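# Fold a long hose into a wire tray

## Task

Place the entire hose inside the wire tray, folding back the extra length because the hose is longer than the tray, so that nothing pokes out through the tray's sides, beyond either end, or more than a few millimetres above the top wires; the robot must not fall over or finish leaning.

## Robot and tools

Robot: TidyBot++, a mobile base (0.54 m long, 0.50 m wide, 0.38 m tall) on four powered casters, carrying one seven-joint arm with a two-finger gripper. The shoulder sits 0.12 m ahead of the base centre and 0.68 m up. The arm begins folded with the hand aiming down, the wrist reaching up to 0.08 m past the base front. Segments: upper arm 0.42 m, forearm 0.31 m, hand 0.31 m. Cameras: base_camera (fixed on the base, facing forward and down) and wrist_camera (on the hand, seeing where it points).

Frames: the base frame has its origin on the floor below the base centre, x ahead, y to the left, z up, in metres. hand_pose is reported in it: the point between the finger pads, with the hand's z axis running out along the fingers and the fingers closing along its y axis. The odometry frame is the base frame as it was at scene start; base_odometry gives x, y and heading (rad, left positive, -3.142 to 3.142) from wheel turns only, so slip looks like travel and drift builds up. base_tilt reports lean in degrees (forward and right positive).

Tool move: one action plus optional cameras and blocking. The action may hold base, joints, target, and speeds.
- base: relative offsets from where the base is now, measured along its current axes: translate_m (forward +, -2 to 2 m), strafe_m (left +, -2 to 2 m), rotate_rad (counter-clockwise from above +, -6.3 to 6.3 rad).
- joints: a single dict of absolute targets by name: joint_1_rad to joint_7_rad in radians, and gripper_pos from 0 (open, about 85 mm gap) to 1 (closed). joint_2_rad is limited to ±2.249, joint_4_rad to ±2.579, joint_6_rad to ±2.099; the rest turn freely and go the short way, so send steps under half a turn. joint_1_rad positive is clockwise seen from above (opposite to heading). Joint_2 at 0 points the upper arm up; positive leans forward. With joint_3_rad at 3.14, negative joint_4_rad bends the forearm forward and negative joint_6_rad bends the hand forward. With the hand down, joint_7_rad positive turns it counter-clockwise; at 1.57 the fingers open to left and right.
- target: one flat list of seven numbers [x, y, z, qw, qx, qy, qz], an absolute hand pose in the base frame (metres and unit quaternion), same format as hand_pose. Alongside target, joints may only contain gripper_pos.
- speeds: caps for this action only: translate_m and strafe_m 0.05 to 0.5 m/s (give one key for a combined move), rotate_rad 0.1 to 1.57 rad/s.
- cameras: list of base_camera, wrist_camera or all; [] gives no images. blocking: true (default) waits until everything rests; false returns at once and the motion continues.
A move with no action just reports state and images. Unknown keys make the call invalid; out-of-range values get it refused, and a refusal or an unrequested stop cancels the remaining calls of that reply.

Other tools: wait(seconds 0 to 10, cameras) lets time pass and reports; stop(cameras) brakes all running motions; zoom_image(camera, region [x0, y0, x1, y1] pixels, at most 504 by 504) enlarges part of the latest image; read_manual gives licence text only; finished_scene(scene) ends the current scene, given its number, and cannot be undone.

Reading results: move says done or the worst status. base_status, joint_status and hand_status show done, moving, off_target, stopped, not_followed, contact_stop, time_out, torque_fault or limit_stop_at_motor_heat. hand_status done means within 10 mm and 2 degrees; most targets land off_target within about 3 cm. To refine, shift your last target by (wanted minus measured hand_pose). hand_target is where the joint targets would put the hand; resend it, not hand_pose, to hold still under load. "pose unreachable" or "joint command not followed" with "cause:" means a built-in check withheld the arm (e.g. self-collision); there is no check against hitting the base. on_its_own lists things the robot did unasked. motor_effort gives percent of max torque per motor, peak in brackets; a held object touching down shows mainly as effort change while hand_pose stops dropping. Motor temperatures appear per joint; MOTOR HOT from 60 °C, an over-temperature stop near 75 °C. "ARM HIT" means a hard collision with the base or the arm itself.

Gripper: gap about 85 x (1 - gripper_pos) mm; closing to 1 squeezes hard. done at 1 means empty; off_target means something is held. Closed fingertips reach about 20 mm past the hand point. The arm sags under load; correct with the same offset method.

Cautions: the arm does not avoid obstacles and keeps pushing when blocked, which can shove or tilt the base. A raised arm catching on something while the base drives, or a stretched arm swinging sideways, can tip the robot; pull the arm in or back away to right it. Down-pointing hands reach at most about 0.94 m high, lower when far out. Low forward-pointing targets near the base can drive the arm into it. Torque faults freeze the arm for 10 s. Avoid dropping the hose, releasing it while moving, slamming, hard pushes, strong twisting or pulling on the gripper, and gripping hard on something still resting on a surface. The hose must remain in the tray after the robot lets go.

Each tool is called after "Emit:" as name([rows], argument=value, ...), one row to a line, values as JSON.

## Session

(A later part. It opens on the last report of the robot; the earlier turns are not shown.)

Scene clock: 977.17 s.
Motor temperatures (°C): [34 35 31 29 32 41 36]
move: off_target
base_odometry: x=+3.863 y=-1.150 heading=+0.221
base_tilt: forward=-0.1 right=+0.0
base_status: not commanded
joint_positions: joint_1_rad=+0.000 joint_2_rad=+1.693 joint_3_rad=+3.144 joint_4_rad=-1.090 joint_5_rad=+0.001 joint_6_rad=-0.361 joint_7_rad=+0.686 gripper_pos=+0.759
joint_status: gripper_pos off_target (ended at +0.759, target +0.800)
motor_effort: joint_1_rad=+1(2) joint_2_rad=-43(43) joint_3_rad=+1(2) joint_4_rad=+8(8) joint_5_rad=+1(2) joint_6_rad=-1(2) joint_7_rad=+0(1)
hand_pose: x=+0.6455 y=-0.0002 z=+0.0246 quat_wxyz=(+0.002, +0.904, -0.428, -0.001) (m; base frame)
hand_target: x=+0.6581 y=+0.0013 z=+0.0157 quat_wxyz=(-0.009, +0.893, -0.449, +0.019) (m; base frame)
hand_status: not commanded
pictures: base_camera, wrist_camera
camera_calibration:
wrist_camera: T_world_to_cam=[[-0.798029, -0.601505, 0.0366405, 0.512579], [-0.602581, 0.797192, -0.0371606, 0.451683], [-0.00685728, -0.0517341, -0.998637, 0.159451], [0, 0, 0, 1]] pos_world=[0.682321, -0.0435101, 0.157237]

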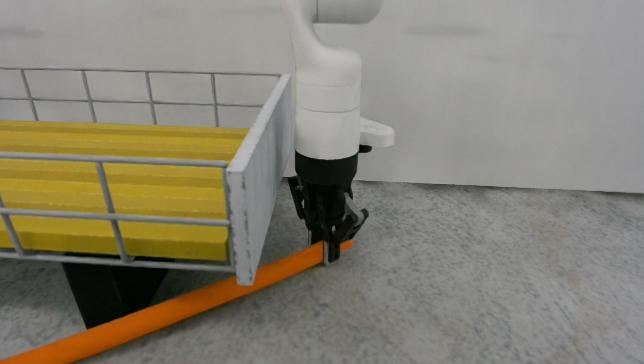

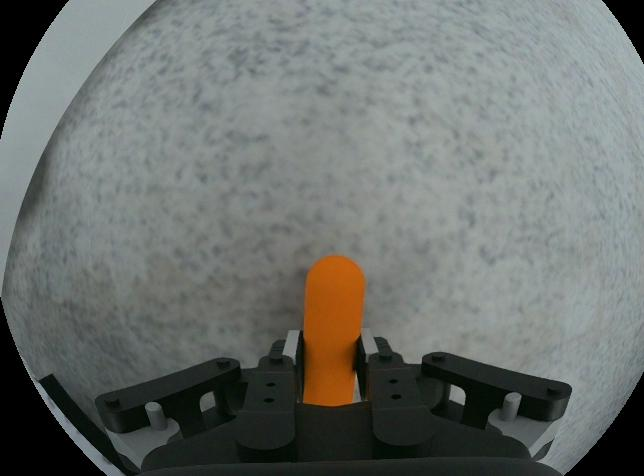

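Emit:
move(base={"strafe_m": -0.05}, speeds={"strafe_m": 0.1}, joints={"joint_2_rad": 1.60, "joint_4_rad": -1.16, "joint_6_rad": -0.335, "gripper_pos": 0.88}, cameras=["base_camera"])

Emit:
move(base={"translate_m": -0.42}, speeds={"translate_m": 0.25})

Scene clock: 994.67 s.
Motor temperatures (°C): [34 35 31 29 32 41 36]
move: off_target
base_odometry: x=+3.874 y=-1.199 heading=+0.221
base_tilt: forward=-0.2 right=+0.0
base_status: done
joint_positions: joint_1_rad=-0.005 joint_2_rad=+1.606 joint_3_rad=+3.138 joint_4_rad=-1.149 joint_5_rad=+0.001 joint_6_rad=-0.361 joint_7_rad=+0.685 gripper_pos=+0.759
joint_status: gripper_pos off_target (ended at +0.759, target +0.880); the others done
motor_effort: joint_1_rad=+2(5) joint_2_rad=-45(48) joint_3_rad=+2(4) joint_4_rad=+9(10) joint_5_rad=+2(2) joint_6_rad=+0(1) joint_7_rad=+0(1)
hand_pose: x=+0.6657 y=+0.0060 z=+0.0647 quat_wxyz=(-0.007, +0.905, -0.426, +0.011) (m; base frame)
hand_target: x=+0.6712 y=+0.0013 z=+0.0668 quat_wxyz=(-0.010, +0.893, -0.449, +0.021) (m; base frame)
hand_status: not commanded
pictures: base_camera

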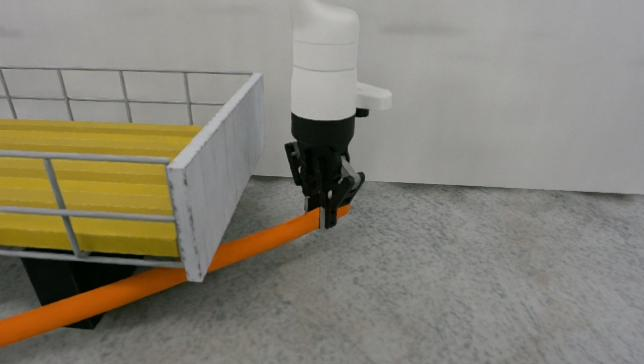

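Scene clock: 997.17 s.
Motor temperatures (°C): [34 35 31 29 32 41 36]
move: done
base_odometry: x=+3.464 y=-1.291 heading=+0.221
base_tilt: forward=-0.1 right=+0.1
base_status: done
joint_positions: joint_1_rad=-0.005 joint_2_rad=+1.597 joint_3_rad=+3.138 joint_4_rad=-1.149 joint_5_rad=+0.001 joint_6_rad=-0.361 joint_7_rad=+0.675 gripper_pos=+0.759
joint_status: not commanded
motor_effort: joint_1_rad=+2(3) joint_2_rad=-41(44) joint_3_rad=+2(3) joint_4_rad=+6(9) joint_5_rad=+4(4) joint_6_rad=-2(3) joint_7_rad=+2(2)
hand_pose: x=+0.6711 y=+0.0061 z=+0.0695 quat_wxyz=(-0.009, +0.902, -0.430, +0.015) (m; base frame)
hand_target: x=+0.6712 y=+0.0013 z=+0.0668 quat_wxyz=(-0.010, +0.893, -0.449, +0.021) (m; base frame)
hand_status: not commanded
pictures: base_camera, wrist_camera
camera_calibration:
wrist_camera: T_world_to_cam=[[-0.802765, -0.596289, 0.0029861, 0.540623], [-0.595528, 0.801467, -0.0547476, 0.460261], [0.0302521, -0.0457277, -0.998496, 0.179911], [0, 0, 0, 1]] pos_world=[0.702649, -0.0382898, 0.203224]

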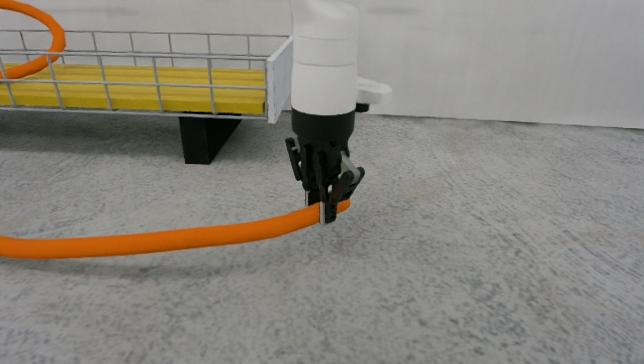

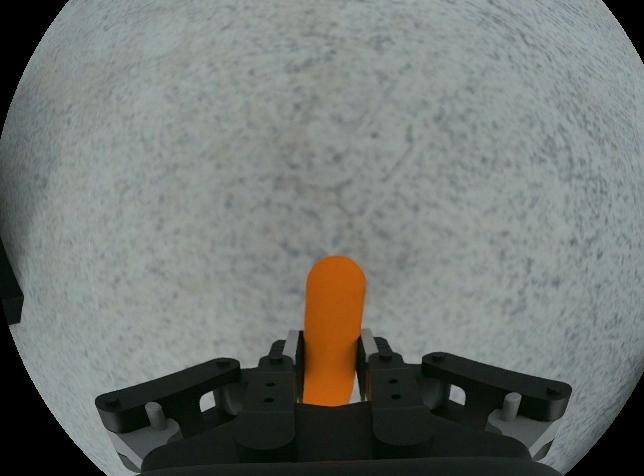

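Emit:
move(joints={"joint_1_rad": 0.0, "joint_2_rad": 0.98, "joint_3_rad": 3.1416, "joint_4_rad": -1.51, "joint_5_rad": 0.0, "joint_6_rad": -0.61, "joint_7_rad": 1.3})

Scene clock: 1004.00 s.
Motor temperatures (°C): [34 35 31 29 32 41 36]
move: done
base_odometry: x=+3.464 y=-1.291 heading=+0.221
base_tilt: forward=-0.2 right=+0.0
base_status: not commanded
joint_positions: joint_1_rad=-0.005 joint_2_rad=+0.983 joint_3_rad=+3.138 joint_4_rad=-1.477 joint_5_rad=+0.001 joint_6_rad=-0.541 joint_7_rad=+1.232 gripper_pos=+0.759
joint_status: all done
motor_effort: joint_1_rad=+2(3) joint_2_rad=-42(47) joint_3_rad=+2(3) joint_4_rad=+11(12) joint_5_rad=+5(5) joint_6_rad=-2(3) joint_7_rad=+2(3)
hand_pose: x=+0.7109 y=+0.0062 z=+0.3627 quat_wxyz=(-0.013, +0.984, -0.164, +0.069) (m; base frame)
hand_target: x=+0.6720 y=+0.0013 z=+0.3552 quat_wxyz=(-0.003, +0.991, -0.135, +0.021) (m; base frame)
hand_status: not commanded
pictures: base_camera, wrist_camera
camera_calibration:
wrist_camera: T_world_to_cam=[[-0.364554, -0.930915, -0.0222977, 0.271446], [-0.916834, 0.363022, -0.166224, 0.771437], [0.162835, -0.0401542, -0.985836, 0.372564], [0, 0, 0, 1]] pos_world=[0.74557, -0.012395, 0.50157]

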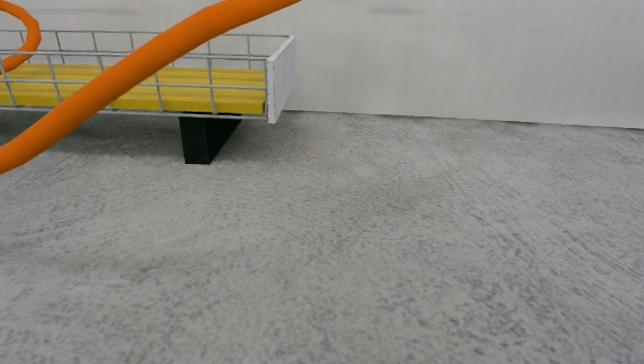

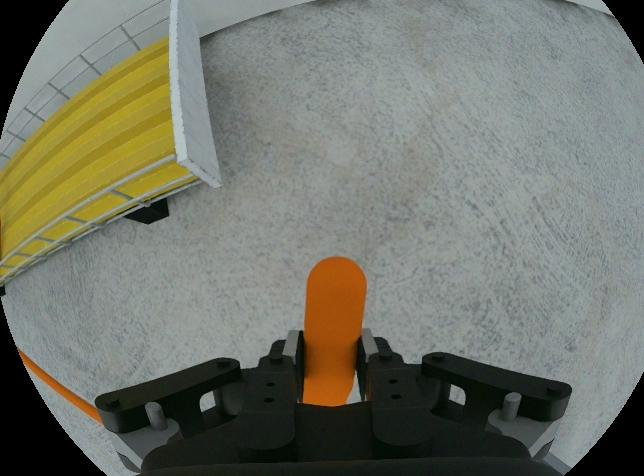

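Emit:
move(base={"translate_m": 0.34, "strafe_m": 0.19}, speeds={"translate_m": 0.25})

Scene clock: 1010.83 s.
Motor temperatures (°C): [34 35 31 29 32 41 36]
move: done
base_odometry: x=+3.754 y=-1.031 heading=+0.222
base_tilt: forward=-0.1 right=+0.0
base_status: done
joint_positions: joint_1_rad=-0.005 joint_2_rad=+0.983 joint_3_rad=+3.138 joint_4_rad=-1.487 joint_5_rad=+0.001 joint_6_rad=-0.554 joint_7_rad=+1.244 gripper_pos=+0.759
joint_status: not commanded
motor_effort: joint_1_rad=+1(3) joint_2_rad=-42(43) joint_3_rad=+0(2) joint_4_rad=+12(13) joint_5_rad=+2(5) joint_6_rad=-1(3) joint_7_rad=+1(3)
hand_pose: x=+0.7015 y=+0.0059 z=+0.3602 quat_wxyz=(-0.011, +0.986, -0.159, +0.058) (m; base frame)
hand_target: x=+0.6720 y=+0.0013 z=+0.3552 quat_wxyz=(-0.003, +0.991, -0.135, +0.021) (m; base frame)
hand_status: not commanded
pictures: base_camera, wrist_camera
camera_calibration:
wrist_camera: T_world_to_cam=[[-0.354319, -0.935039, -0.0126638, 0.257073], [-0.924411, 0.352272, -0.146184, 0.760656], [0.141149, -0.0400893, -0.989176, 0.387978], [0, 0, 0, 1]] pos_world=[0.739482, -0.0120302, 0.49823]

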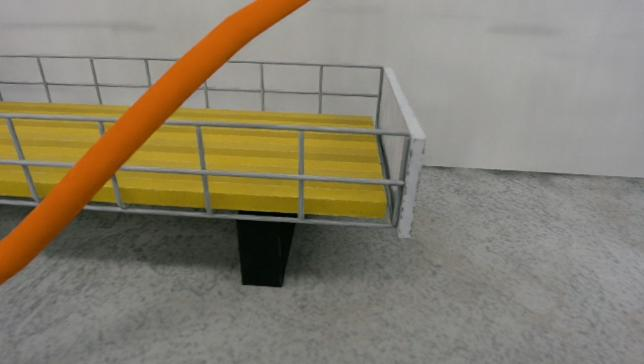

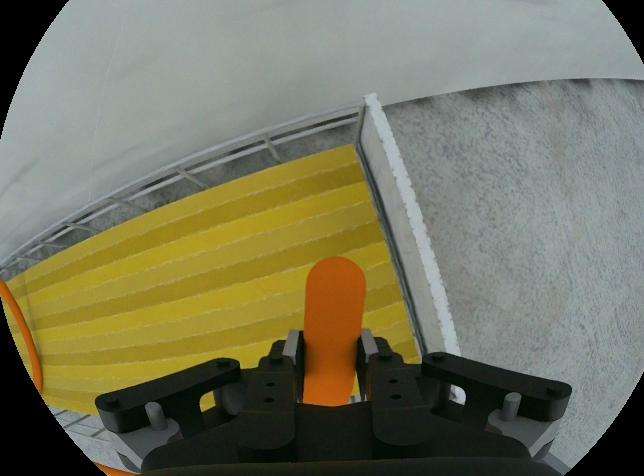

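Emit:
move(base={"strafe_m": -0.25}, speeds={"strafe_m": 0.2}, joints={"joint_7_rad": 0.35})

Scene clock: 1081.80 s.
Motor temperatures (°C): [34 36 31 29 32 41 36]
move: done
base_odometry: x=+3.809 y=-1.275 heading=+0.222
base_tilt: forward=-0.2 right=+0.1
base_status: done
joint_positions: joint_1_rad=-0.005 joint_2_rad=+0.983 joint_3_rad=+3.138 joint_4_rad=-1.492 joint_5_rad=+0.001 joint_6_rad=-0.565 joint_7_rad=+0.393 gripper_pos=+0.761
joint_status: all done
motor_effort: joint_1_rad=+3(6) joint_2_rad=-43(44) joint_3_rad=+3(4) joint_4_rad=+14(14) joint_5_rad=+2(3) joint_6_rad=+0(1) joint_7_rad=+0(2)
hand_pose: x=+0.6950 y=+0.0063 z=+0.3585 quat_wxyz=(-0.029, +0.833, -0.551, +0.042) (m; base frame)
hand_target: x=+0.6720 y=+0.0013 z=+0.3552 quat_wxyz=(-0.012, +0.819, -0.573, +0.017) (m; base frame)
hand_status: not commanded
pictures: base_camera, wrist_camera
camera_calibration:
wrist_camera: T_world_to_cam=[[-0.933933, -0.351643, -0.0641619, 0.672763], [-0.347296, 0.935145, -0.0699193, 0.322193], [0.0845873, -0.0430167, -0.995487, 0.428877], [0, 0, 0, 1]] pos_world=[0.703934, -0.0462762, 0.492635]

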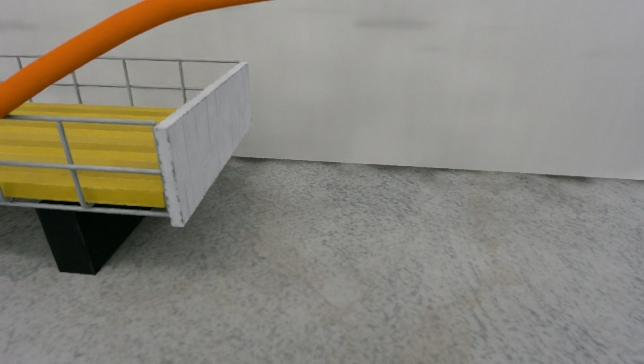

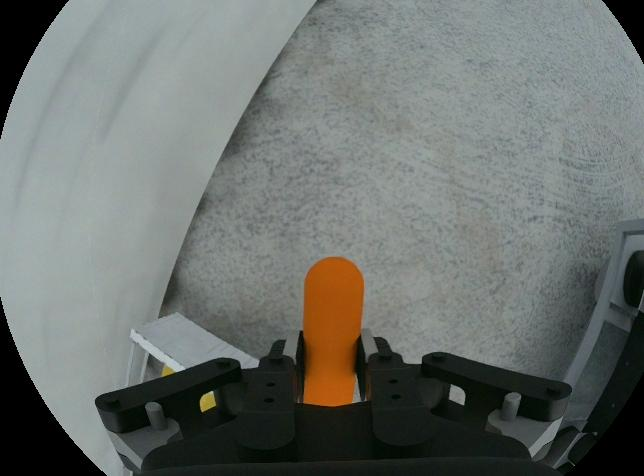

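Emit:
move(base={"strafe_m": -0.05, "translate_m": 0.07}, speeds={"strafe_m": 0.15})

Scene clock: 1089.13 s.
Motor temperatures (°C): [34 36 31 29 32 41 36]
move: done
base_odometry: x=+3.889 y=-1.308 heading=+0.222
base_tilt: forward=+0.0 right=+0.0
base_status: done
joint_positions: joint_1_rad=-0.008 joint_2_rad=+0.983 joint_3_rad=+3.136 joint_4_rad=-1.499 joint_5_rad=+0.001 joint_6_rad=-0.572 joint_7_rad=+0.393 gripper_pos=+0.761
joint_status: not commanded
motor_effort: joint_1_rad=+4(6) joint_2_rad=-43(46) joint_3_rad=+3(5) joint_4_rad=+14(15) joint_5_rad=+2(3) joint_6_rad=+1(1) joint_7_rad=+0(1)
hand_pose: x=+0.6888 y=+0.0088 z=+0.3569 quat_wxyz=(-0.026, +0.834, -0.550, +0.035) (m; base frame)
hand_target: x=+0.6720 y=+0.0013 z=+0.3552 quat_wxyz=(-0.012, +0.819, -0.573, +0.017) (m; base frame)
hand_status: not commanded
pictures: base_camera, wrist_camera
camera_calibration:
wrist_camera: T_world_to_cam=[[-0.933453, -0.355024, -0.0512275, 0.662798], [-0.351719, 0.933942, -0.0636062, 0.318343], [0.0704253, -0.0413557, -0.996659, 0.438022], [0, 0, 0, 1]] pos_world=[0.69981, -0.0438899, 0.490761]

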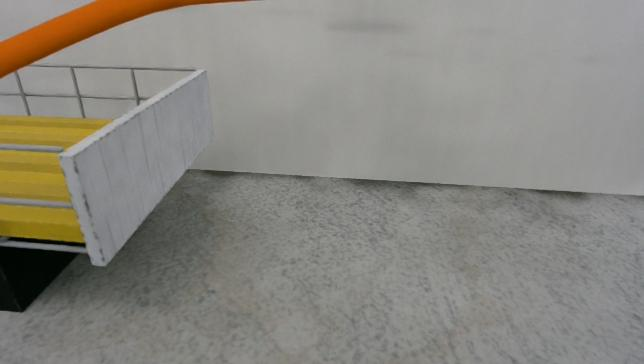

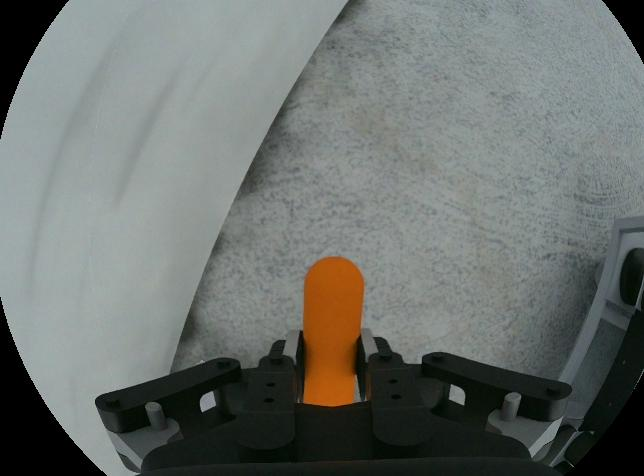

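Emit:
move(base={"strafe_m": -0.03}, speeds={"strafe_m": 0.15}, joints={"joint_7_rad": -0.25})

Scene clock: 1106.97 s.
Motor temperatures (°C): [34 37 31 29 32 41 36]
move: done
base_odometry: x=+3.896 y=-1.337 heading=+0.222
base_tilt: forward=-0.1 right=+0.0
base_status: done
joint_positions: joint_1_rad=-0.013 joint_2_rad=+0.983 joint_3_rad=+3.132 joint_4_rad=-1.502 joint_5_rad=+0.001 joint_6_rad=-0.580 joint_7_rad=-0.193 gripper_pos=+0.763
joint_status: all done
motor_effort: joint_1_rad=+4(7) joint_2_rad=-43(45) joint_3_rad=+3(5) joint_4_rad=+15(16) joint_5_rad=+1(3) joint_6_rad=+2(2) joint_7_rad=-2(2)
hand_pose: x=+0.6845 y=+0.0138 z=+0.3561 quat_wxyz=(-0.032, +0.642, -0.766, +0.021) (m; base frame)
hand_target: x=+0.6720 y=+0.0013 z=+0.3552 quat_wxyz=(-0.016, +0.613, -0.790, +0.013) (m; base frame)
hand_status: not commanded
pictures: base_camera, wrist_camera
camera_calibration:
wrist_camera: T_world_to_cam=[[-0.975887, 0.214478, -0.0405333, 0.677939], [0.215133, 0.976505, -0.0124981, -0.0946691], [0.0369004, -0.0209168, -0.9991, 0.461279], [0, 0, 0, 1]] pos_world=[0.664937, -0.0433101, 0.487159]

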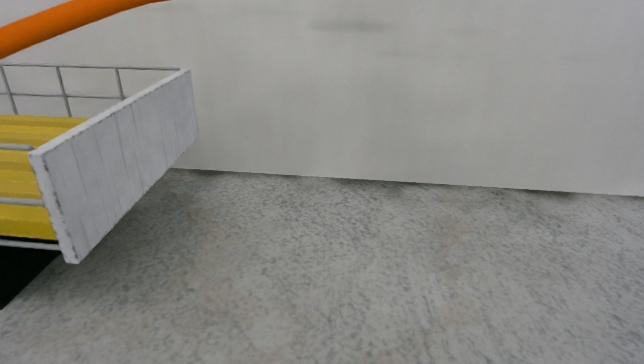

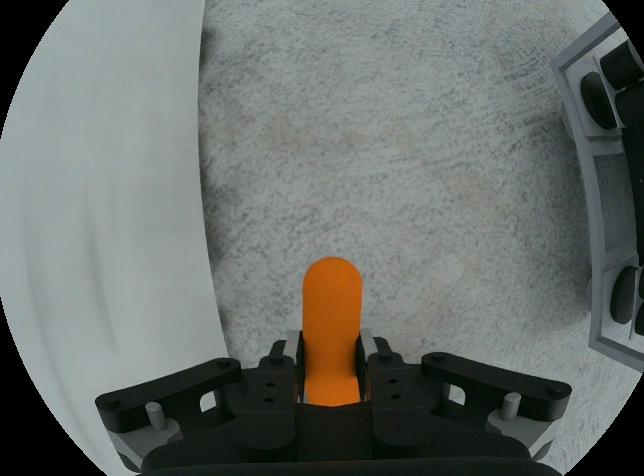

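Emit:
move(base={"strafe_m": -0.02, "translate_m": 0.08}, speeds={"strafe_m": 0.15}, joints={"joint_7_rad": -0.35})

Scene clock: 1115.30 s.
Motor temperatures (°C): [34 37 31 29 32 41 36]
move: done
base_odometry: x=+3.978 y=-1.340 heading=+0.222
base_tilt: forward=-0.2 right=+0.1
base_status: done
joint_positions: joint_1_rad=-0.013 joint_2_rad=+0.982 joint_3_rad=+3.132 joint_4_rad=-1.510 joint_5_rad=+0.001 joint_6_rad=-0.587 joint_7_rad=-0.307 gripper_pos=+0.763
joint_status: all done
motor_effort: joint_1_rad=+5(7) joint_2_rad=-42(45) joint_3_rad=+3(5) joint_4_rad=+15(16) joint_5_rad=+1(2) joint_6_rad=+1(3) joint_7_rad=-2(3)
hand_pose: x=+0.6782 y=+0.0143 z=+0.3544 quat_wxyz=(-0.028, +0.598, -0.801, +0.015) (m; base frame)
hand_target: x=+0.6720 y=+0.0013 z=+0.3552 quat_wxyz=(-0.017, +0.573, -0.819, +0.012) (m; base frame)
hand_status: not commanded
pictures: base_camera, wrist_camera
camera_calibration:
wrist_camera: T_world_to_cam=[[-0.946013, 0.323248, -0.023874, 0.643913], [0.323527, 0.946178, -0.00885202, -0.16817], [0.0197277, -0.016098, -0.999676, 0.471633], [0, 0, 0, 1]] pos_world=[0.654253, -0.0414318, 0.485364]

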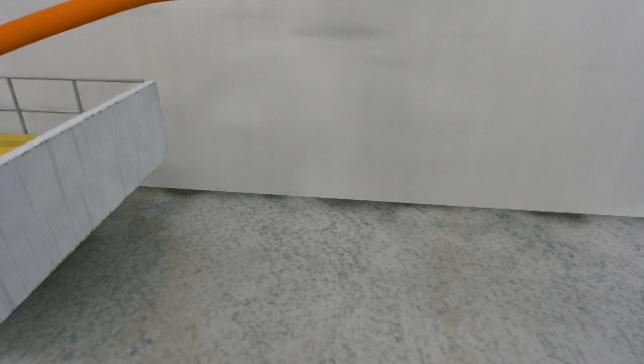

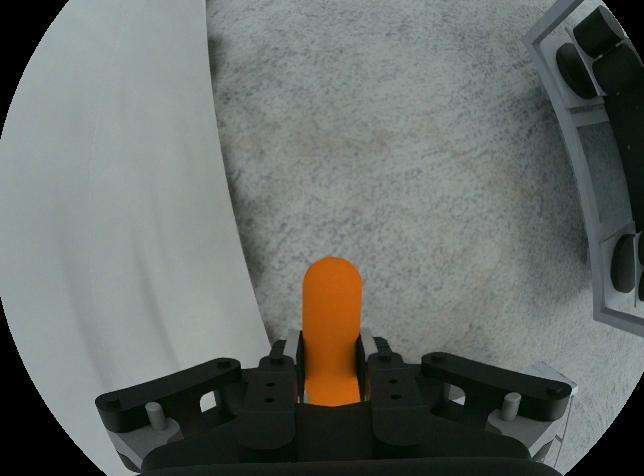

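Emit:
move(base={"strafe_m": 0.25, "translate_m": -0.11}, speeds={"strafe_m": 0.2}, joints={"joint_1_rad": 0.0, "joint_2_rad": 1.18, "joint_3_rad": 3.1416, "joint_4_rad": -0.99, "joint_5_rad": 0.0, "joint_6_rad": -0.98, "joint_7_rad": 1.2})

Emit:
move(base={"strafe_m": 0.21}, speeds={"strafe_m": 0.2}, joints={"joint_7_rad": 2.8})

Scene clock: 1151.87 s.
Motor temperatures (°C): [34 37 31 29 32 40 36]
move: done
base_odometry: x=+3.816 y=-1.119 heading=+0.222
base_tilt: forward=-0.2 right=-0.1
base_status: done
joint_positions: joint_1_rad=-0.013 joint_2_rad=+1.145 joint_3_rad=+3.133 joint_4_rad=-1.014 joint_5_rad=+0.001 joint_6_rad=-0.925 joint_7_rad=+1.139 gripper_pos=+0.763
joint_status: all done
motor_effort: joint_1_rad=+2(6) joint_2_rad=-48(50) joint_3_rad=+1(4) joint_4_rad=+16(17) joint_5_rad=+3(4) joint_6_rad=-1(2) joint_7_rad=+1(2)
hand_pose: x=+0.7813 y=+0.0143 z=+0.3702 quat_wxyz=(-0.010, +0.978, -0.206, +0.027) (m; base frame)
hand_target: x=+0.7650 y=+0.0013 z=+0.3535 quat_wxyz=(+0.001, +0.983, -0.184, -0.004) (m; base frame)
hand_status: not commanded
pictures: base_camera, wrist_camera
camera_calibration:
wrist_camera: T_world_to_cam=[[-0.441761, -0.897133, -0.000352691, 0.356612], [-0.893882, 0.440194, -0.0848723, 0.785155], [0.0762969, -0.037178, -0.996392, 0.440302], [0, 0, 0, 1]] pos_world=[0.82578, -0.00932271, 0.505476]

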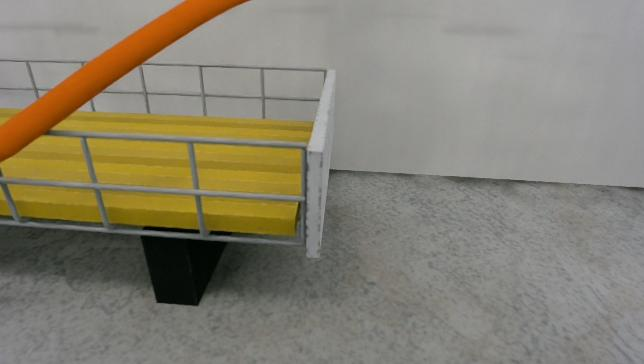

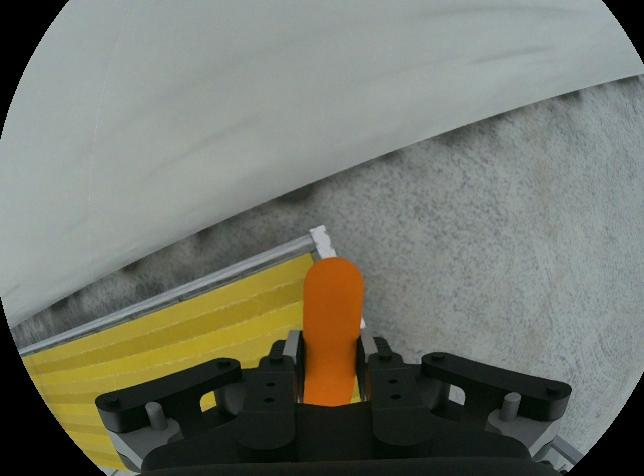

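Scene clock: 1154.00 s.
Motor temperatures (°C): [34 37 31 29 32 40 36]
move: done
base_odometry: x=+3.769 y=-0.914 heading=+0.222
base_tilt: forward=+0.0 right=+0.0
base_status: done
joint_positions: joint_1_rad=-0.010 joint_2_rad=+1.146 joint_3_rad=+3.132 joint_4_rad=-1.009 joint_5_rad=-0.005 joint_6_rad=-0.928 joint_7_rad=+2.729 gripper_pos=+0.763
joint_status: all done
motor_effort: joint_1_rad=+2(6) joint_2_rad=-48(50) joint_3_rad=+3(4) joint_4_rad=+16(17) joint_5_rad=+6(7) joint_6_rad=-1(3) joint_7_rad=+3(4)
hand_pose: x=+0.7824 y=+0.0145 z=+0.3710 quat_wxyz=(+0.010, +0.834, +0.551, +0.028) (m; base frame)
hand_target: x=+0.7650 y=+0.0013 z=+0.3535 quat_wxyz=(-0.002, +0.817, +0.577, -0.003) (m; base frame)
hand_status: not commanded
pictures: base_camera, wrist_camera
camera_calibration:
wrist_camera: T_world_to_cam=[[0.899538, -0.429752, 0.0783933, -0.728206], [-0.424629, -0.902331, -0.0740921, 0.434433], [0.102578, 0.0333606, -0.994165, 0.418575], [0, 0, 0, 1]] pos_world=[0.796585, 0.0650903, 0.505408]

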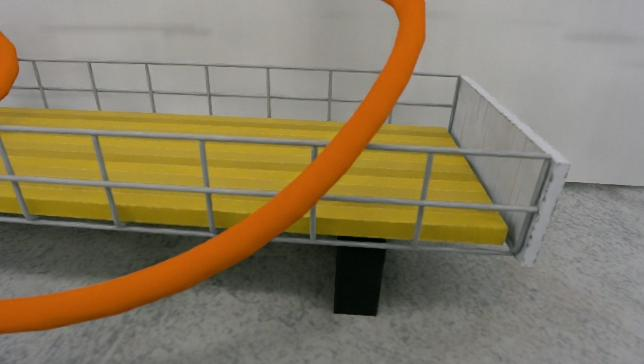

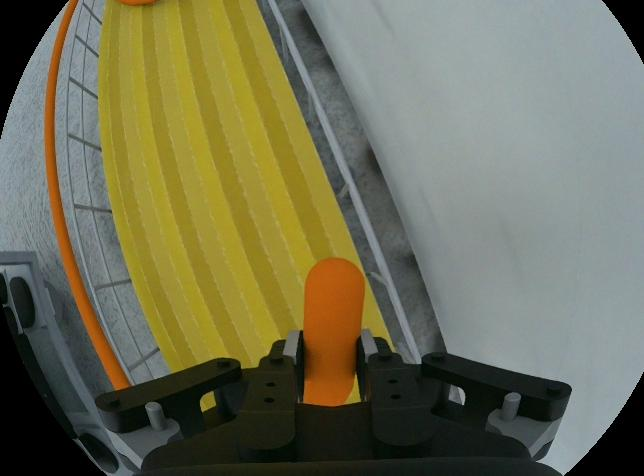

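Emit:
move(joints={"joint_1_rad": 0.0, "joint_2_rad": 1.35, "joint_3_rad": 3.1416, "joint_4_rad": -0.95, "joint_5_rad": 0.0, "joint_6_rad": -0.90, "joint_7_rad": 2.8})

Scene clock: 1186.53 s.
Motor temperatures (°C): [34 37 31 29 32 40 36]
move: done
base_odometry: x=+3.769 y=-0.914 heading=+0.222
base_tilt: forward=+0.0 right=-0.1
base_status: not commanded
joint_positions: joint_1_rad=-0.010 joint_2_rad=+1.327 joint_3_rad=+3.132 joint_4_rad=-0.967 joint_5_rad=-0.005 joint_6_rad=-0.923 joint_7_rad=+2.730 gripper_pos=+0.763
joint_status: all done
motor_effort: joint_1_rad=+1(3) joint_2_rad=-47(51) joint_3_rad=+2(4) joint_4_rad=+13(16) joint_5_rad=+5(7) joint_6_rad=-2(3) joint_7_rad=+3(4)
hand_pose: x=+0.7396 y=+0.0141 z=+0.2651 quat_wxyz=(-0.026, +0.834, +0.551, -0.028) (m; base frame)
hand_target: x=+0.7458 y=+0.0013 z=+0.2537 quat_wxyz=(-0.017, +0.817, +0.576, -0.024) (m; base frame)
hand_status: not commanded
pictures: base_camera, wrist_camera
camera_calibration:
wrist_camera: T_world_to_cam=[[0.90239, -0.428973, -0.0409146, -0.65209], [-0.429875, -0.902743, -0.016186, 0.396532], [-0.029992, 0.0321943, -0.999032, 0.41705], [0, 0, 0, 1]] pos_world=[0.771407, 0.0648113, 0.396384]

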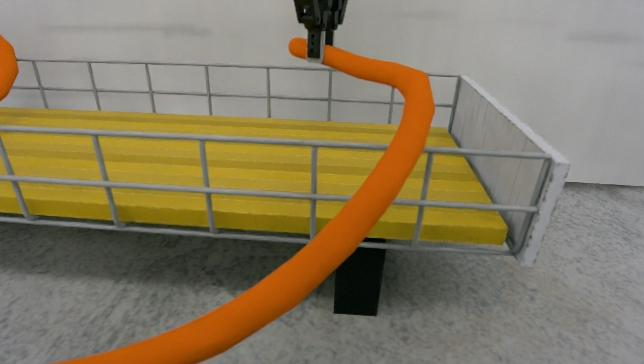

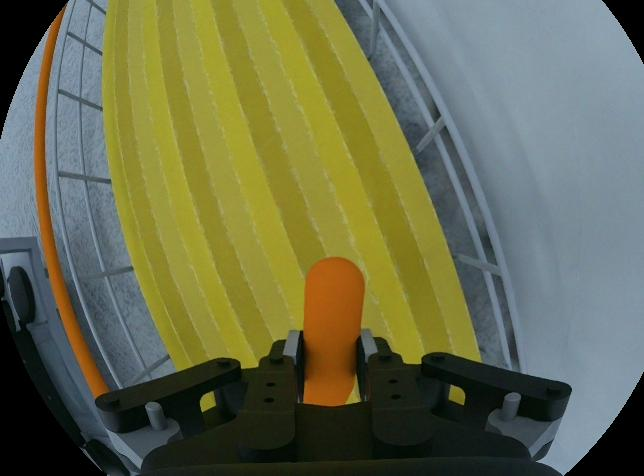

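Emit:
move()

Scene clock: 1208.43 s.
Motor temperatures (°C): [34 37 31 29 32 40 36]
base_odometry: x=+3.769 y=-0.914 heading=+0.222
base_tilt: forward=-0.1 right=+0.1
base_status: not commanded
joint_positions: joint_1_rad=-0.010 joint_2_rad=+1.327 joint_3_rad=+3.132 joint_4_rad=-0.967 joint_5_rad=-0.006 joint_6_rad=-0.923 joint_7_rad=+2.730 gripper_pos=+0.763
joint_status: all done
motor_effort: joint_1_rad=+1(3) joint_2_rad=-48(51) joint_3_rad=+2(4) joint_4_rad=+13(16) joint_5_rad=+5(7) joint_6_rad=-2(3) joint_7_rad=+3(4)
hand_pose: x=+0.7396 y=+0.0141 z=+0.2650 quat_wxyz=(-0.026, +0.834, +0.551, -0.028) (m; base frame)
hand_target: x=+0.7458 y=+0.0013 z=+0.2537 quat_wxyz=(-0.017, +0.817, +0.576, -0.024) (m; base frame)
hand_status: not commanded
pictures: base_camera, wrist_camera
camera_calibration:
wrist_camera: T_world_to_cam=[[0.90237, -0.429008, -0.0409878, -0.652028], [-0.429912, -0.902725, -0.016201, 0.396566], [-0.0300504, 0.0322405, -0.999028, 0.417054], [0, 0, 0, 1]] pos_world=[0.771392, 0.064819, 0.396348]

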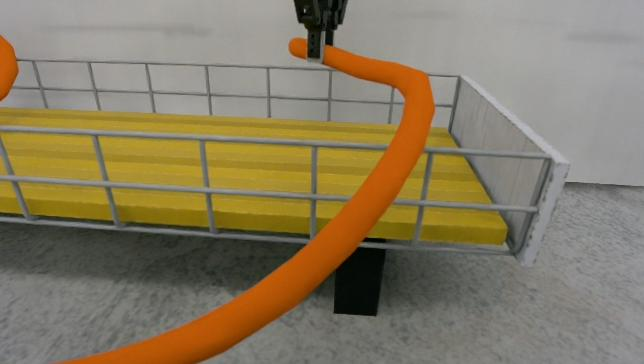

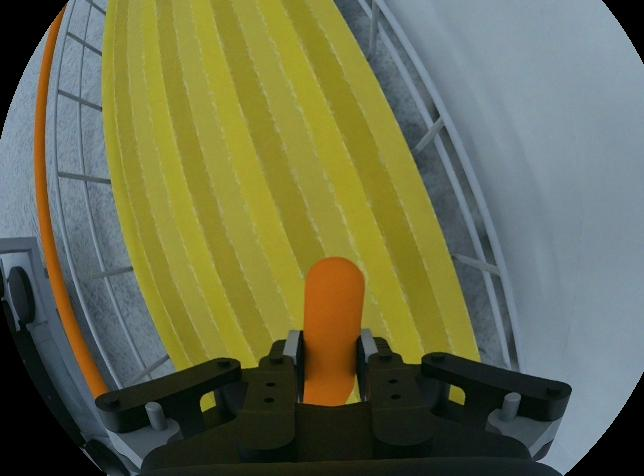

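Emit:
move(joints={"joint_2_rad": 1.53, "joint_4_rad": -0.865, "joint_6_rad": -0.72})

Scene clock: 1362.43 s.
Motor temperatures (°C): [34 38 30 30 32 40 36]
move: done
base_odometry: x=+3.769 y=-0.914 heading=+0.222
base_tilt: forward=-0.2 right=-0.1
base_status: not commanded
joint_positions: joint_1_rad=-0.010 joint_2_rad=+1.498 joint_3_rad=+3.132 joint_4_rad=-0.887 joint_5_rad=-0.006 joint_6_rad=-0.774 joint_7_rad=+2.732 gripper_pos=+0.763
joint_status: all done
motor_effort: joint_1_rad=+1(2) joint_2_rad=-46(49) joint_3_rad=+1(2) joint_4_rad=+13(15) joint_5_rad=+3(5) joint_6_rad=-1(3) joint_7_rad=+3(3)
hand_pose: x=+0.7494 y=+0.0140 z=+0.1730 quat_wxyz=(-0.010, +0.834, +0.551, -0.003) (m; base frame)
hand_target: x=+0.7612 y=+0.0013 z=+0.1570 quat_wxyz=(+0.008, +0.817, +0.577, +0.011) (m; base frame)
hand_status: not commanded
pictures: base_camera, wrist_camera
camera_calibration:
wrist_camera: T_world_to_cam=[[0.902893, -0.429707, 0.0116949, -0.674186], [-0.42892, -0.902377, -0.0417493, 0.402898], [0.0284932, 0.0326789, -0.99906, 0.281569], [0, 0, 0, 1]] pos_world=[0.773506, 0.0646627, 0.30601]

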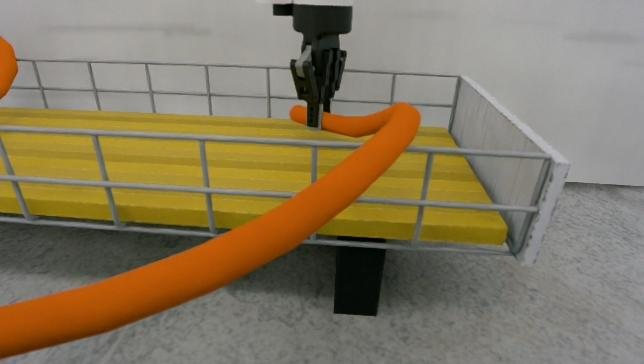

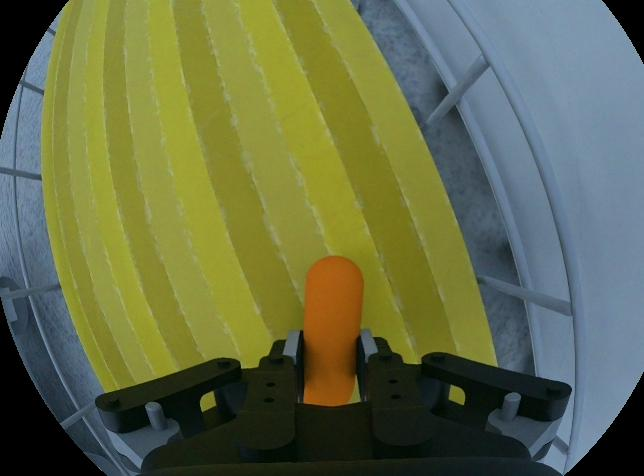

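Emit:
move(joints={"gripper_pos": 0.6})

Emit:
wait(seconds=0.5)

Scene clock: 1370.10 s.
Motor temperatures (°C): [34 38 30 30 32 40 36]
move: done
base_odometry: x=+3.769 y=-0.914 heading=+0.222
base_tilt: forward=-0.1 right=+0.0
base_status: not commanded
joint_positions: joint_1_rad=-0.010 joint_2_rad=+1.498 joint_3_rad=+3.132 joint_4_rad=-0.879 joint_5_rad=-0.006 joint_6_rad=-0.755 joint_7_rad=+2.741 gripper_pos=+0.600
joint_status: all done
motor_effort: joint_1_rad=+1(1) joint_2_rad=-47(48) joint_3_rad=+1(1) joint_4_rad=+11(13) joint_5_rad=+3(4) joint_6_rad=-2(3) joint_7_rad=+2(3)
hand_pose: x=+0.7593 y=+0.0141 z=+0.1747 quat_wxyz=(-0.003, +0.832, +0.555, +0.008) (m; base frame)
hand_target: x=+0.7612 y=+0.0013 z=+0.1570 quat_wxyz=(+0.008, +0.817, +0.577, +0.011) (m; base frame)
hand_status: not commanded
pictures: base_camera, wrist_camera
camera_calibration:
wrist_camera: T_world_to_cam=[[0.905854, -0.422118, 0.0352888, -0.689554], [-0.420086, -0.90593, -0.0530854, 0.40258], [0.0543776, 0.0332633, -0.997966, 0.263062], [0, 0, 0, 1]] pos_world=[0.779448, 0.0648853, 0.308232]

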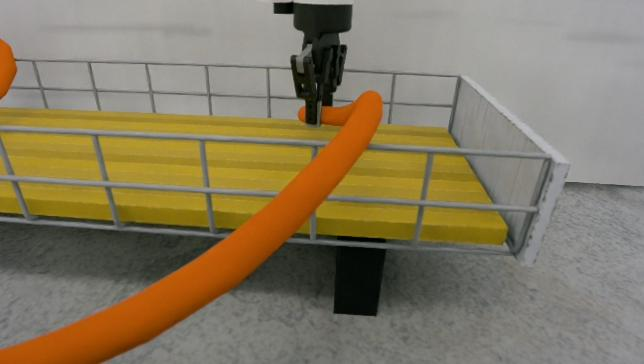

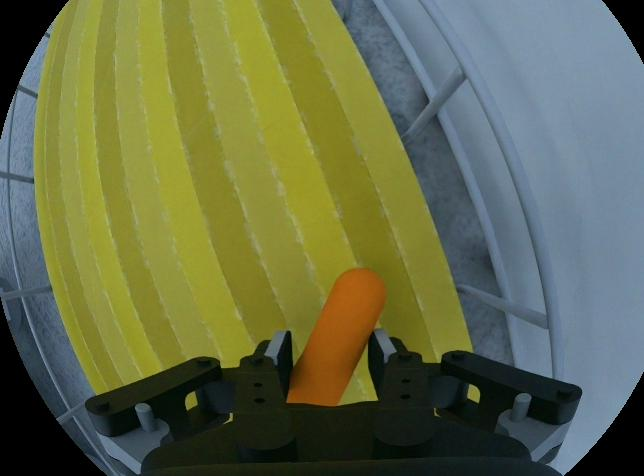

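Scene clock: 1370.60 s.
Motor temperatures (°C): [34 38 30 30 32 40 36]
base_odometry: x=+3.769 y=-0.914 heading=+0.222
base_tilt: forward=-0.2 right=+0.0
base_status: not commanded
joint_positions: joint_1_rad=-0.010 joint_2_rad=+1.498 joint_3_rad=+3.132 joint_4_rad=-0.879 joint_5_rad=-0.006 joint_6_rad=-0.755 joint_7_rad=+2.741 gripper_pos=+0.600
joint_status: all done
motor_effort: joint_1_rad=+1(1) joint_2_rad=-47(48) joint_3_rad=+1(1) joint_4_rad=+12(13) joint_5_rad=+3(4) joint_6_rad=-2(3) joint_7_rad=+2(3)
hand_pose: x=+0.7593 y=+0.0141 z=+0.1747 quat_wxyz=(-0.003, +0.832, +0.555, +0.008) (m; base frame)
hand_target: x=+0.7612 y=+0.0013 z=+0.1570 quat_wxyz=(+0.008, +0.817, +0.577, +0.011) (m; base frame)
hand_status: not commanded
wait: 0.50 s; at rest by 0.27 s
pictures: base_camera, wrist_camera
camera_calibration:
wrist_camera: T_world_to_cam=[[0.905854, -0.422118, 0.0352888, -0.689554], [-0.420086, -0.90593, -0.0530854, 0.40258], [0.0543776, 0.0332633, -0.997966, 0.263062], [0, 0, 0, 1]] pos_world=[0.779448, 0.0648853, 0.308232]

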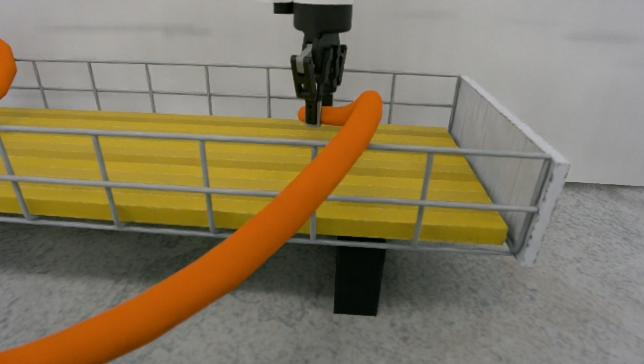

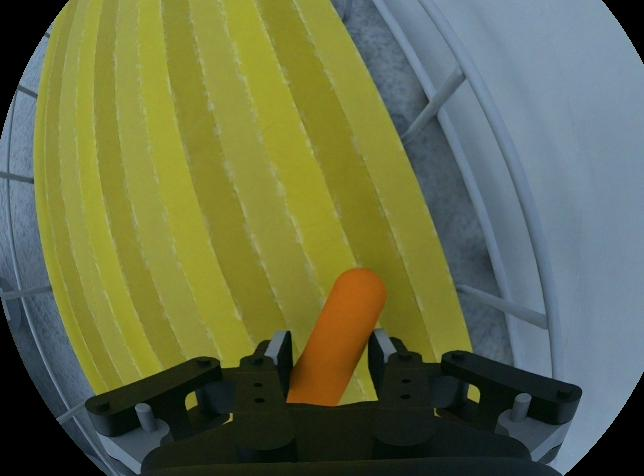

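Emit:
move(joints={"gripper_pos": 0.4}, cameras=["wrist_camera"])

Scene clock: 1374.17 s.
Motor temperatures (°C): [34 38 30 30 32 40 36]
move: done
base_odometry: x=+3.769 y=-0.914 heading=+0.222
base_tilt: forward=-0.1 right=+0.0
base_status: not commanded
joint_positions: joint_1_rad=-0.010 joint_2_rad=+1.498 joint_3_rad=+3.132 joint_4_rad=-0.877 joint_5_rad=-0.006 joint_6_rad=-0.754 joint_7_rad=+2.744 gripper_pos=+0.400
joint_status: all done
motor_effort: joint_1_rad=+0(0) joint_2_rad=-46(47) joint_3_rad=+0(0) joint_4_rad=+12(12) joint_5_rad=+2(3) joint_6_rad=-2(3) joint_7_rad=+1(2)
hand_pose: x=+0.7603 y=+0.0141 z=+0.1750 quat_wxyz=(-0.002, +0.831, +0.556, +0.009) (m; base frame)
hand_target: x=+0.7612 y=+0.0013 z=+0.1570 quat_wxyz=(+0.008, +0.817, +0.577, +0.011) (m; base frame)
hand_status: not commanded
pictures: wrist_camera
camera_calibration:
wrist_camera: T_world_to_cam=[[0.907139, -0.419161, 0.0374646, -0.691933], [-0.417, -0.907296, -0.0540752, 0.4009], [0.0566576, 0.033431, -0.997834, 0.261578], [0, 0, 0, 1]] pos_world=[0.780034, 0.0649595, 0.308613]

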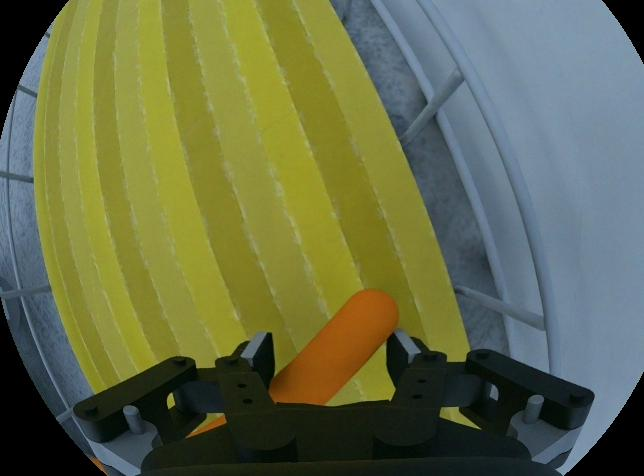

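Emit:
move(joints={"gripper_pos": 0.15}, cameras=["wrist_camera"])

Emit:
move(joints={"joint_2_rad": 1.30, "joint_4_rad": -1.0, "joint_6_rad": -0.86})

Scene clock: 1380.40 s.
Motor temperatures (°C): [34 38 30 30 32 40 36]
move: done
base_odometry: x=+3.769 y=-0.914 heading=+0.222
base_tilt: forward=+0.0 right=+0.0
base_status: not commanded
joint_positions: joint_1_rad=-0.010 joint_2_rad=+1.498 joint_3_rad=+3.132 joint_4_rad=-0.877 joint_5_rad=-0.006 joint_6_rad=-0.754 joint_7_rad=+2.756 gripper_pos=+0.150
joint_status: all done
motor_effort: joint_1_rad=+1(1) joint_2_rad=-48(48) joint_3_rad=+0(1) joint_4_rad=+13(14) joint_5_rad=+0(3) joint_6_rad=-1(2) joint_7_rad=+0(1)
hand_pose: x=+0.7606 y=+0.0140 z=+0.1750 quat_wxyz=(-0.002, +0.828, +0.561, +0.009) (m; base frame)
hand_target: x=+0.7612 y=+0.0013 z=+0.1570 quat_wxyz=(+0.008, +0.817, +0.577, +0.011) (m; base frame)
hand_status: not commanded
pictures: wrist_camera
camera_calibration:
wrist_camera: T_world_to_cam=[[0.911921, -0.408587, 0.0381606, -0.696062], [-0.406394, -0.912089, -0.0542079, 0.393011], [0.0569545, 0.0339251, -0.9978, 0.261355], [0, 0, 0, 1]] pos_world=[0.779586, 0.065192, 0.308647]

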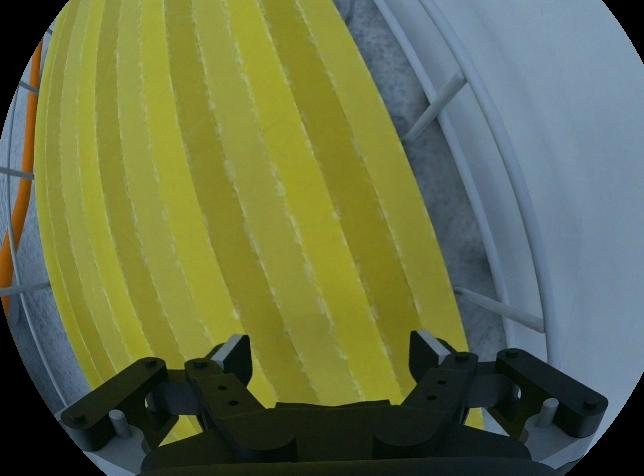

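Scene clock: 1381.97 s.
Motor temperatures (°C): [34 38 30 30 32 40 36]
move: done
base_odometry: x=+3.769 y=-0.914 heading=+0.222
base_tilt: forward=-0.1 right=+0.0
base_status: not commanded
joint_positions: joint_1_rad=-0.010 joint_2_rad=+1.277 joint_3_rad=+3.132 joint_4_rad=-0.977 joint_5_rad=-0.006 joint_6_rad=-0.814 joint_7_rad=+2.756 gripper_pos=+0.150
joint_status: all done
motor_effort: joint_1_rad=+0(1) joint_2_rad=-47(51) joint_3_rad=+0(1) joint_4_rad=+14(16) joint_5_rad=+1(1) joint_6_rad=+0(2) joint_7_rad=+0(1)
hand_pose: x=+0.7880 y=+0.0145 z=+0.2946 quat_wxyz=(+0.015, +0.827, +0.562, +0.034) (m; base frame)
hand_target: x=+0.7531 y=+0.0013 z=+0.2737 quat_wxyz=(-0.005, +0.817, +0.577, -0.008) (m; base frame)
hand_status: not commanded
pictures: base_camera, wrist_camera
camera_calibration:
wrist_camera: T_world_to_cam=[[0.90865, -0.40709, 0.0929192, -0.739018], [-0.400829, -0.912731, -0.079103, 0.414013], [0.117012, 0.0346322, -0.992526, 0.330231], [0, 0, 0, 1]] pos_world=[0.798816, 0.0655998, 0.429181]

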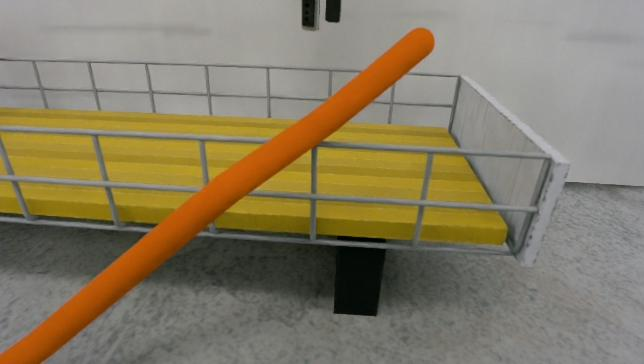

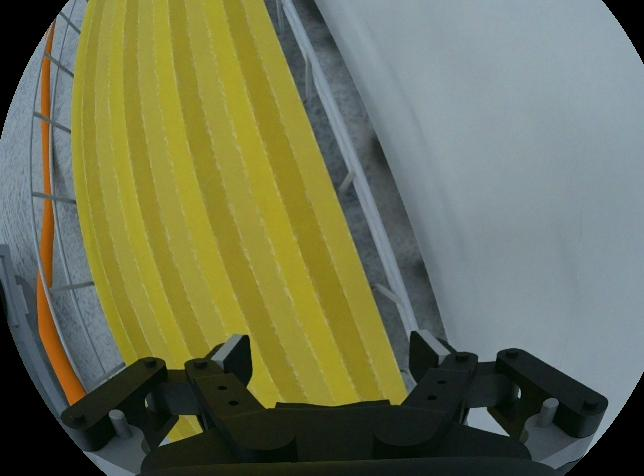

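Emit:
move(joints={"joint_1_rad": -0.5, "joint_2_rad": 0.0, "joint_4_rad": -1.8, "joint_6_rad": -0.9, "joint_7_rad": 1.57})

Scene clock: 1403.67 s.
Motor temperatures (°C): [34 38 30 29 32 40 36]
move: done
base_odometry: x=+3.769 y=-0.914 heading=+0.222
base_tilt: forward=-0.2 right=+0.0
base_status: not commanded
joint_positions: joint_1_rad=-0.476 joint_2_rad=+0.008 joint_3_rad=+3.132 joint_4_rad=-1.774 joint_5_rad=-0.006 joint_6_rad=-0.856 joint_7_rad=+1.620 gripper_pos=+0.150
joint_status: all done
motor_effort: joint_1_rad=+0(3) joint_2_rad=-19(51) joint_3_rad=+1(2) joint_4_rad=+20(21) joint_5_rad=+1(2) joint_6_rad=+3(4) joint_7_rad=+0(1)
hand_pose: x=+0.5254 y=+0.2173 z=+0.7640 quat_wxyz=(-0.056, +0.934, +0.255, +0.243) (m; base frame)
hand_target: x=+0.5038 y=+0.2117 z=+0.7497 quat_wxyz=(-0.054, +0.945, +0.241, +0.212) (m; base frame)
hand_status: not commanded
pictures: base_camera, wrist_camera
camera_calibration:
wrist_camera: T_world_to_cam=[[0.457654, -0.888736, 0.0264833, -0.0691082], [-0.755763, -0.404525, -0.514959, 0.940008], [0.468376, 0.215658, -0.856806, 0.492213], [0, 0, 0, 1]] pos_world=[0.51151, 0.212688, 0.907626]

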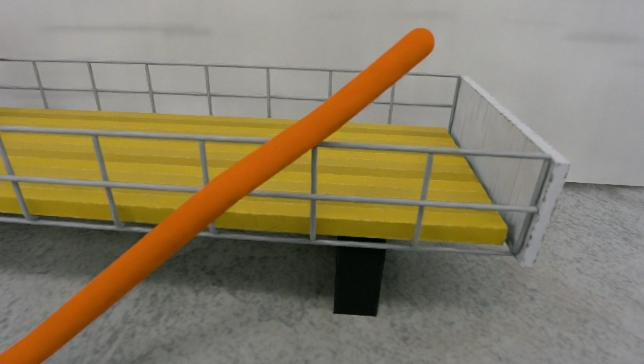

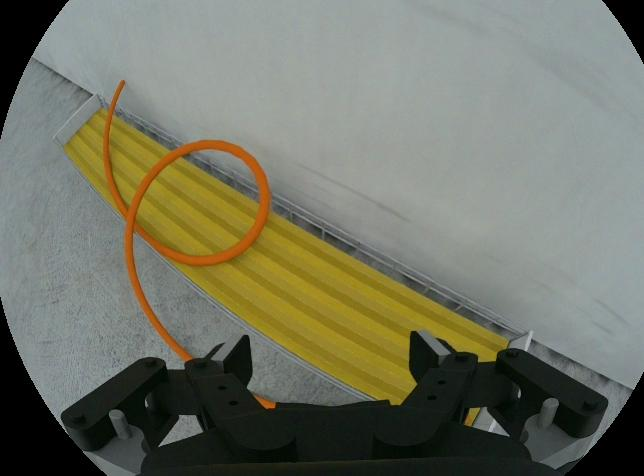

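Emit:
move(base={"translate_m": -0.28, "strafe_m": 0.6}, joints={"joint_1_rad": 0.0, "joint_2_rad": 0.0, "joint_4_rad": -1.85, "joint_6_rad": -1.0, "joint_7_rad": 1.57, "gripper_pos": 0.33})

Scene clock: 1498.53 s.
Motor temperatures (°C): [34 35 30 29 32 40 36]
move: done
base_odometry: x=+3.364 y=-0.390 heading=+0.222
base_tilt: forward=-0.2 right=+0.0
base_status: done
joint_positions: joint_1_rad=-0.023 joint_2_rad=+0.006 joint_3_rad=+3.137 joint_4_rad=-1.826 joint_5_rad=-0.006 joint_6_rad=-0.955 joint_7_rad=+1.618 gripper_pos=+0.330
joint_status: all done
motor_effort: joint_1_rad=+1(3) joint_2_rad=-19(21) joint_3_rad=+1(2) joint_4_rad=+20(21) joint_5_rad=+1(2) joint_6_rad=+2(4) joint_7_rad=+0(1)
hand_pose: x=+0.5330 y=+0.0140 z=+0.7292 quat_wxyz=(-0.001, +0.984, +0.036, +0.176) (m; base frame)
hand_target: x=+0.5107 y=+0.0014 z=+0.7178 quat_wxyz=(+0.000, +0.989, +0.000, +0.145) (m; base frame)
hand_status: not commanded
pictures: base_camera, wrist_camera
camera_calibration:
wrist_camera: T_world_to_cam=[[0.0203195, -0.999431, 0.0269266, -0.0180481], [-0.923877, -0.0290641, -0.381584, 0.832756], [0.38215, -0.0171232, -0.923942, 0.600811], [0, 0, 0, 1]] pos_world=[0.540131, 0.0164532, 0.873367]

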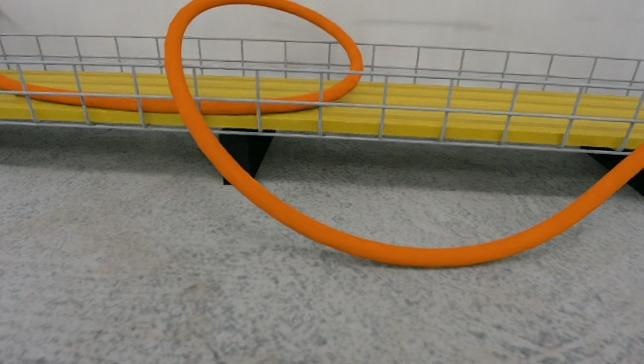

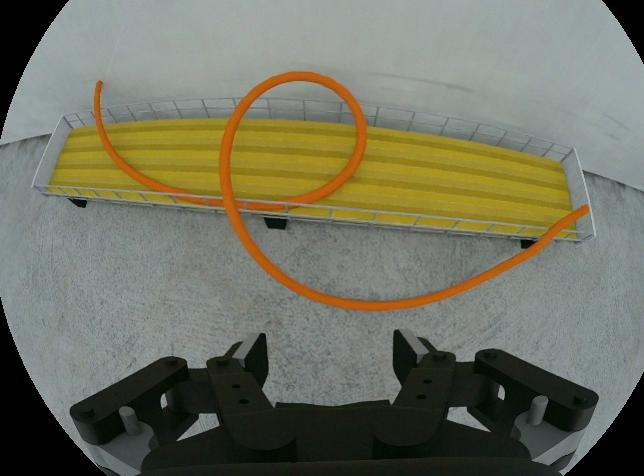

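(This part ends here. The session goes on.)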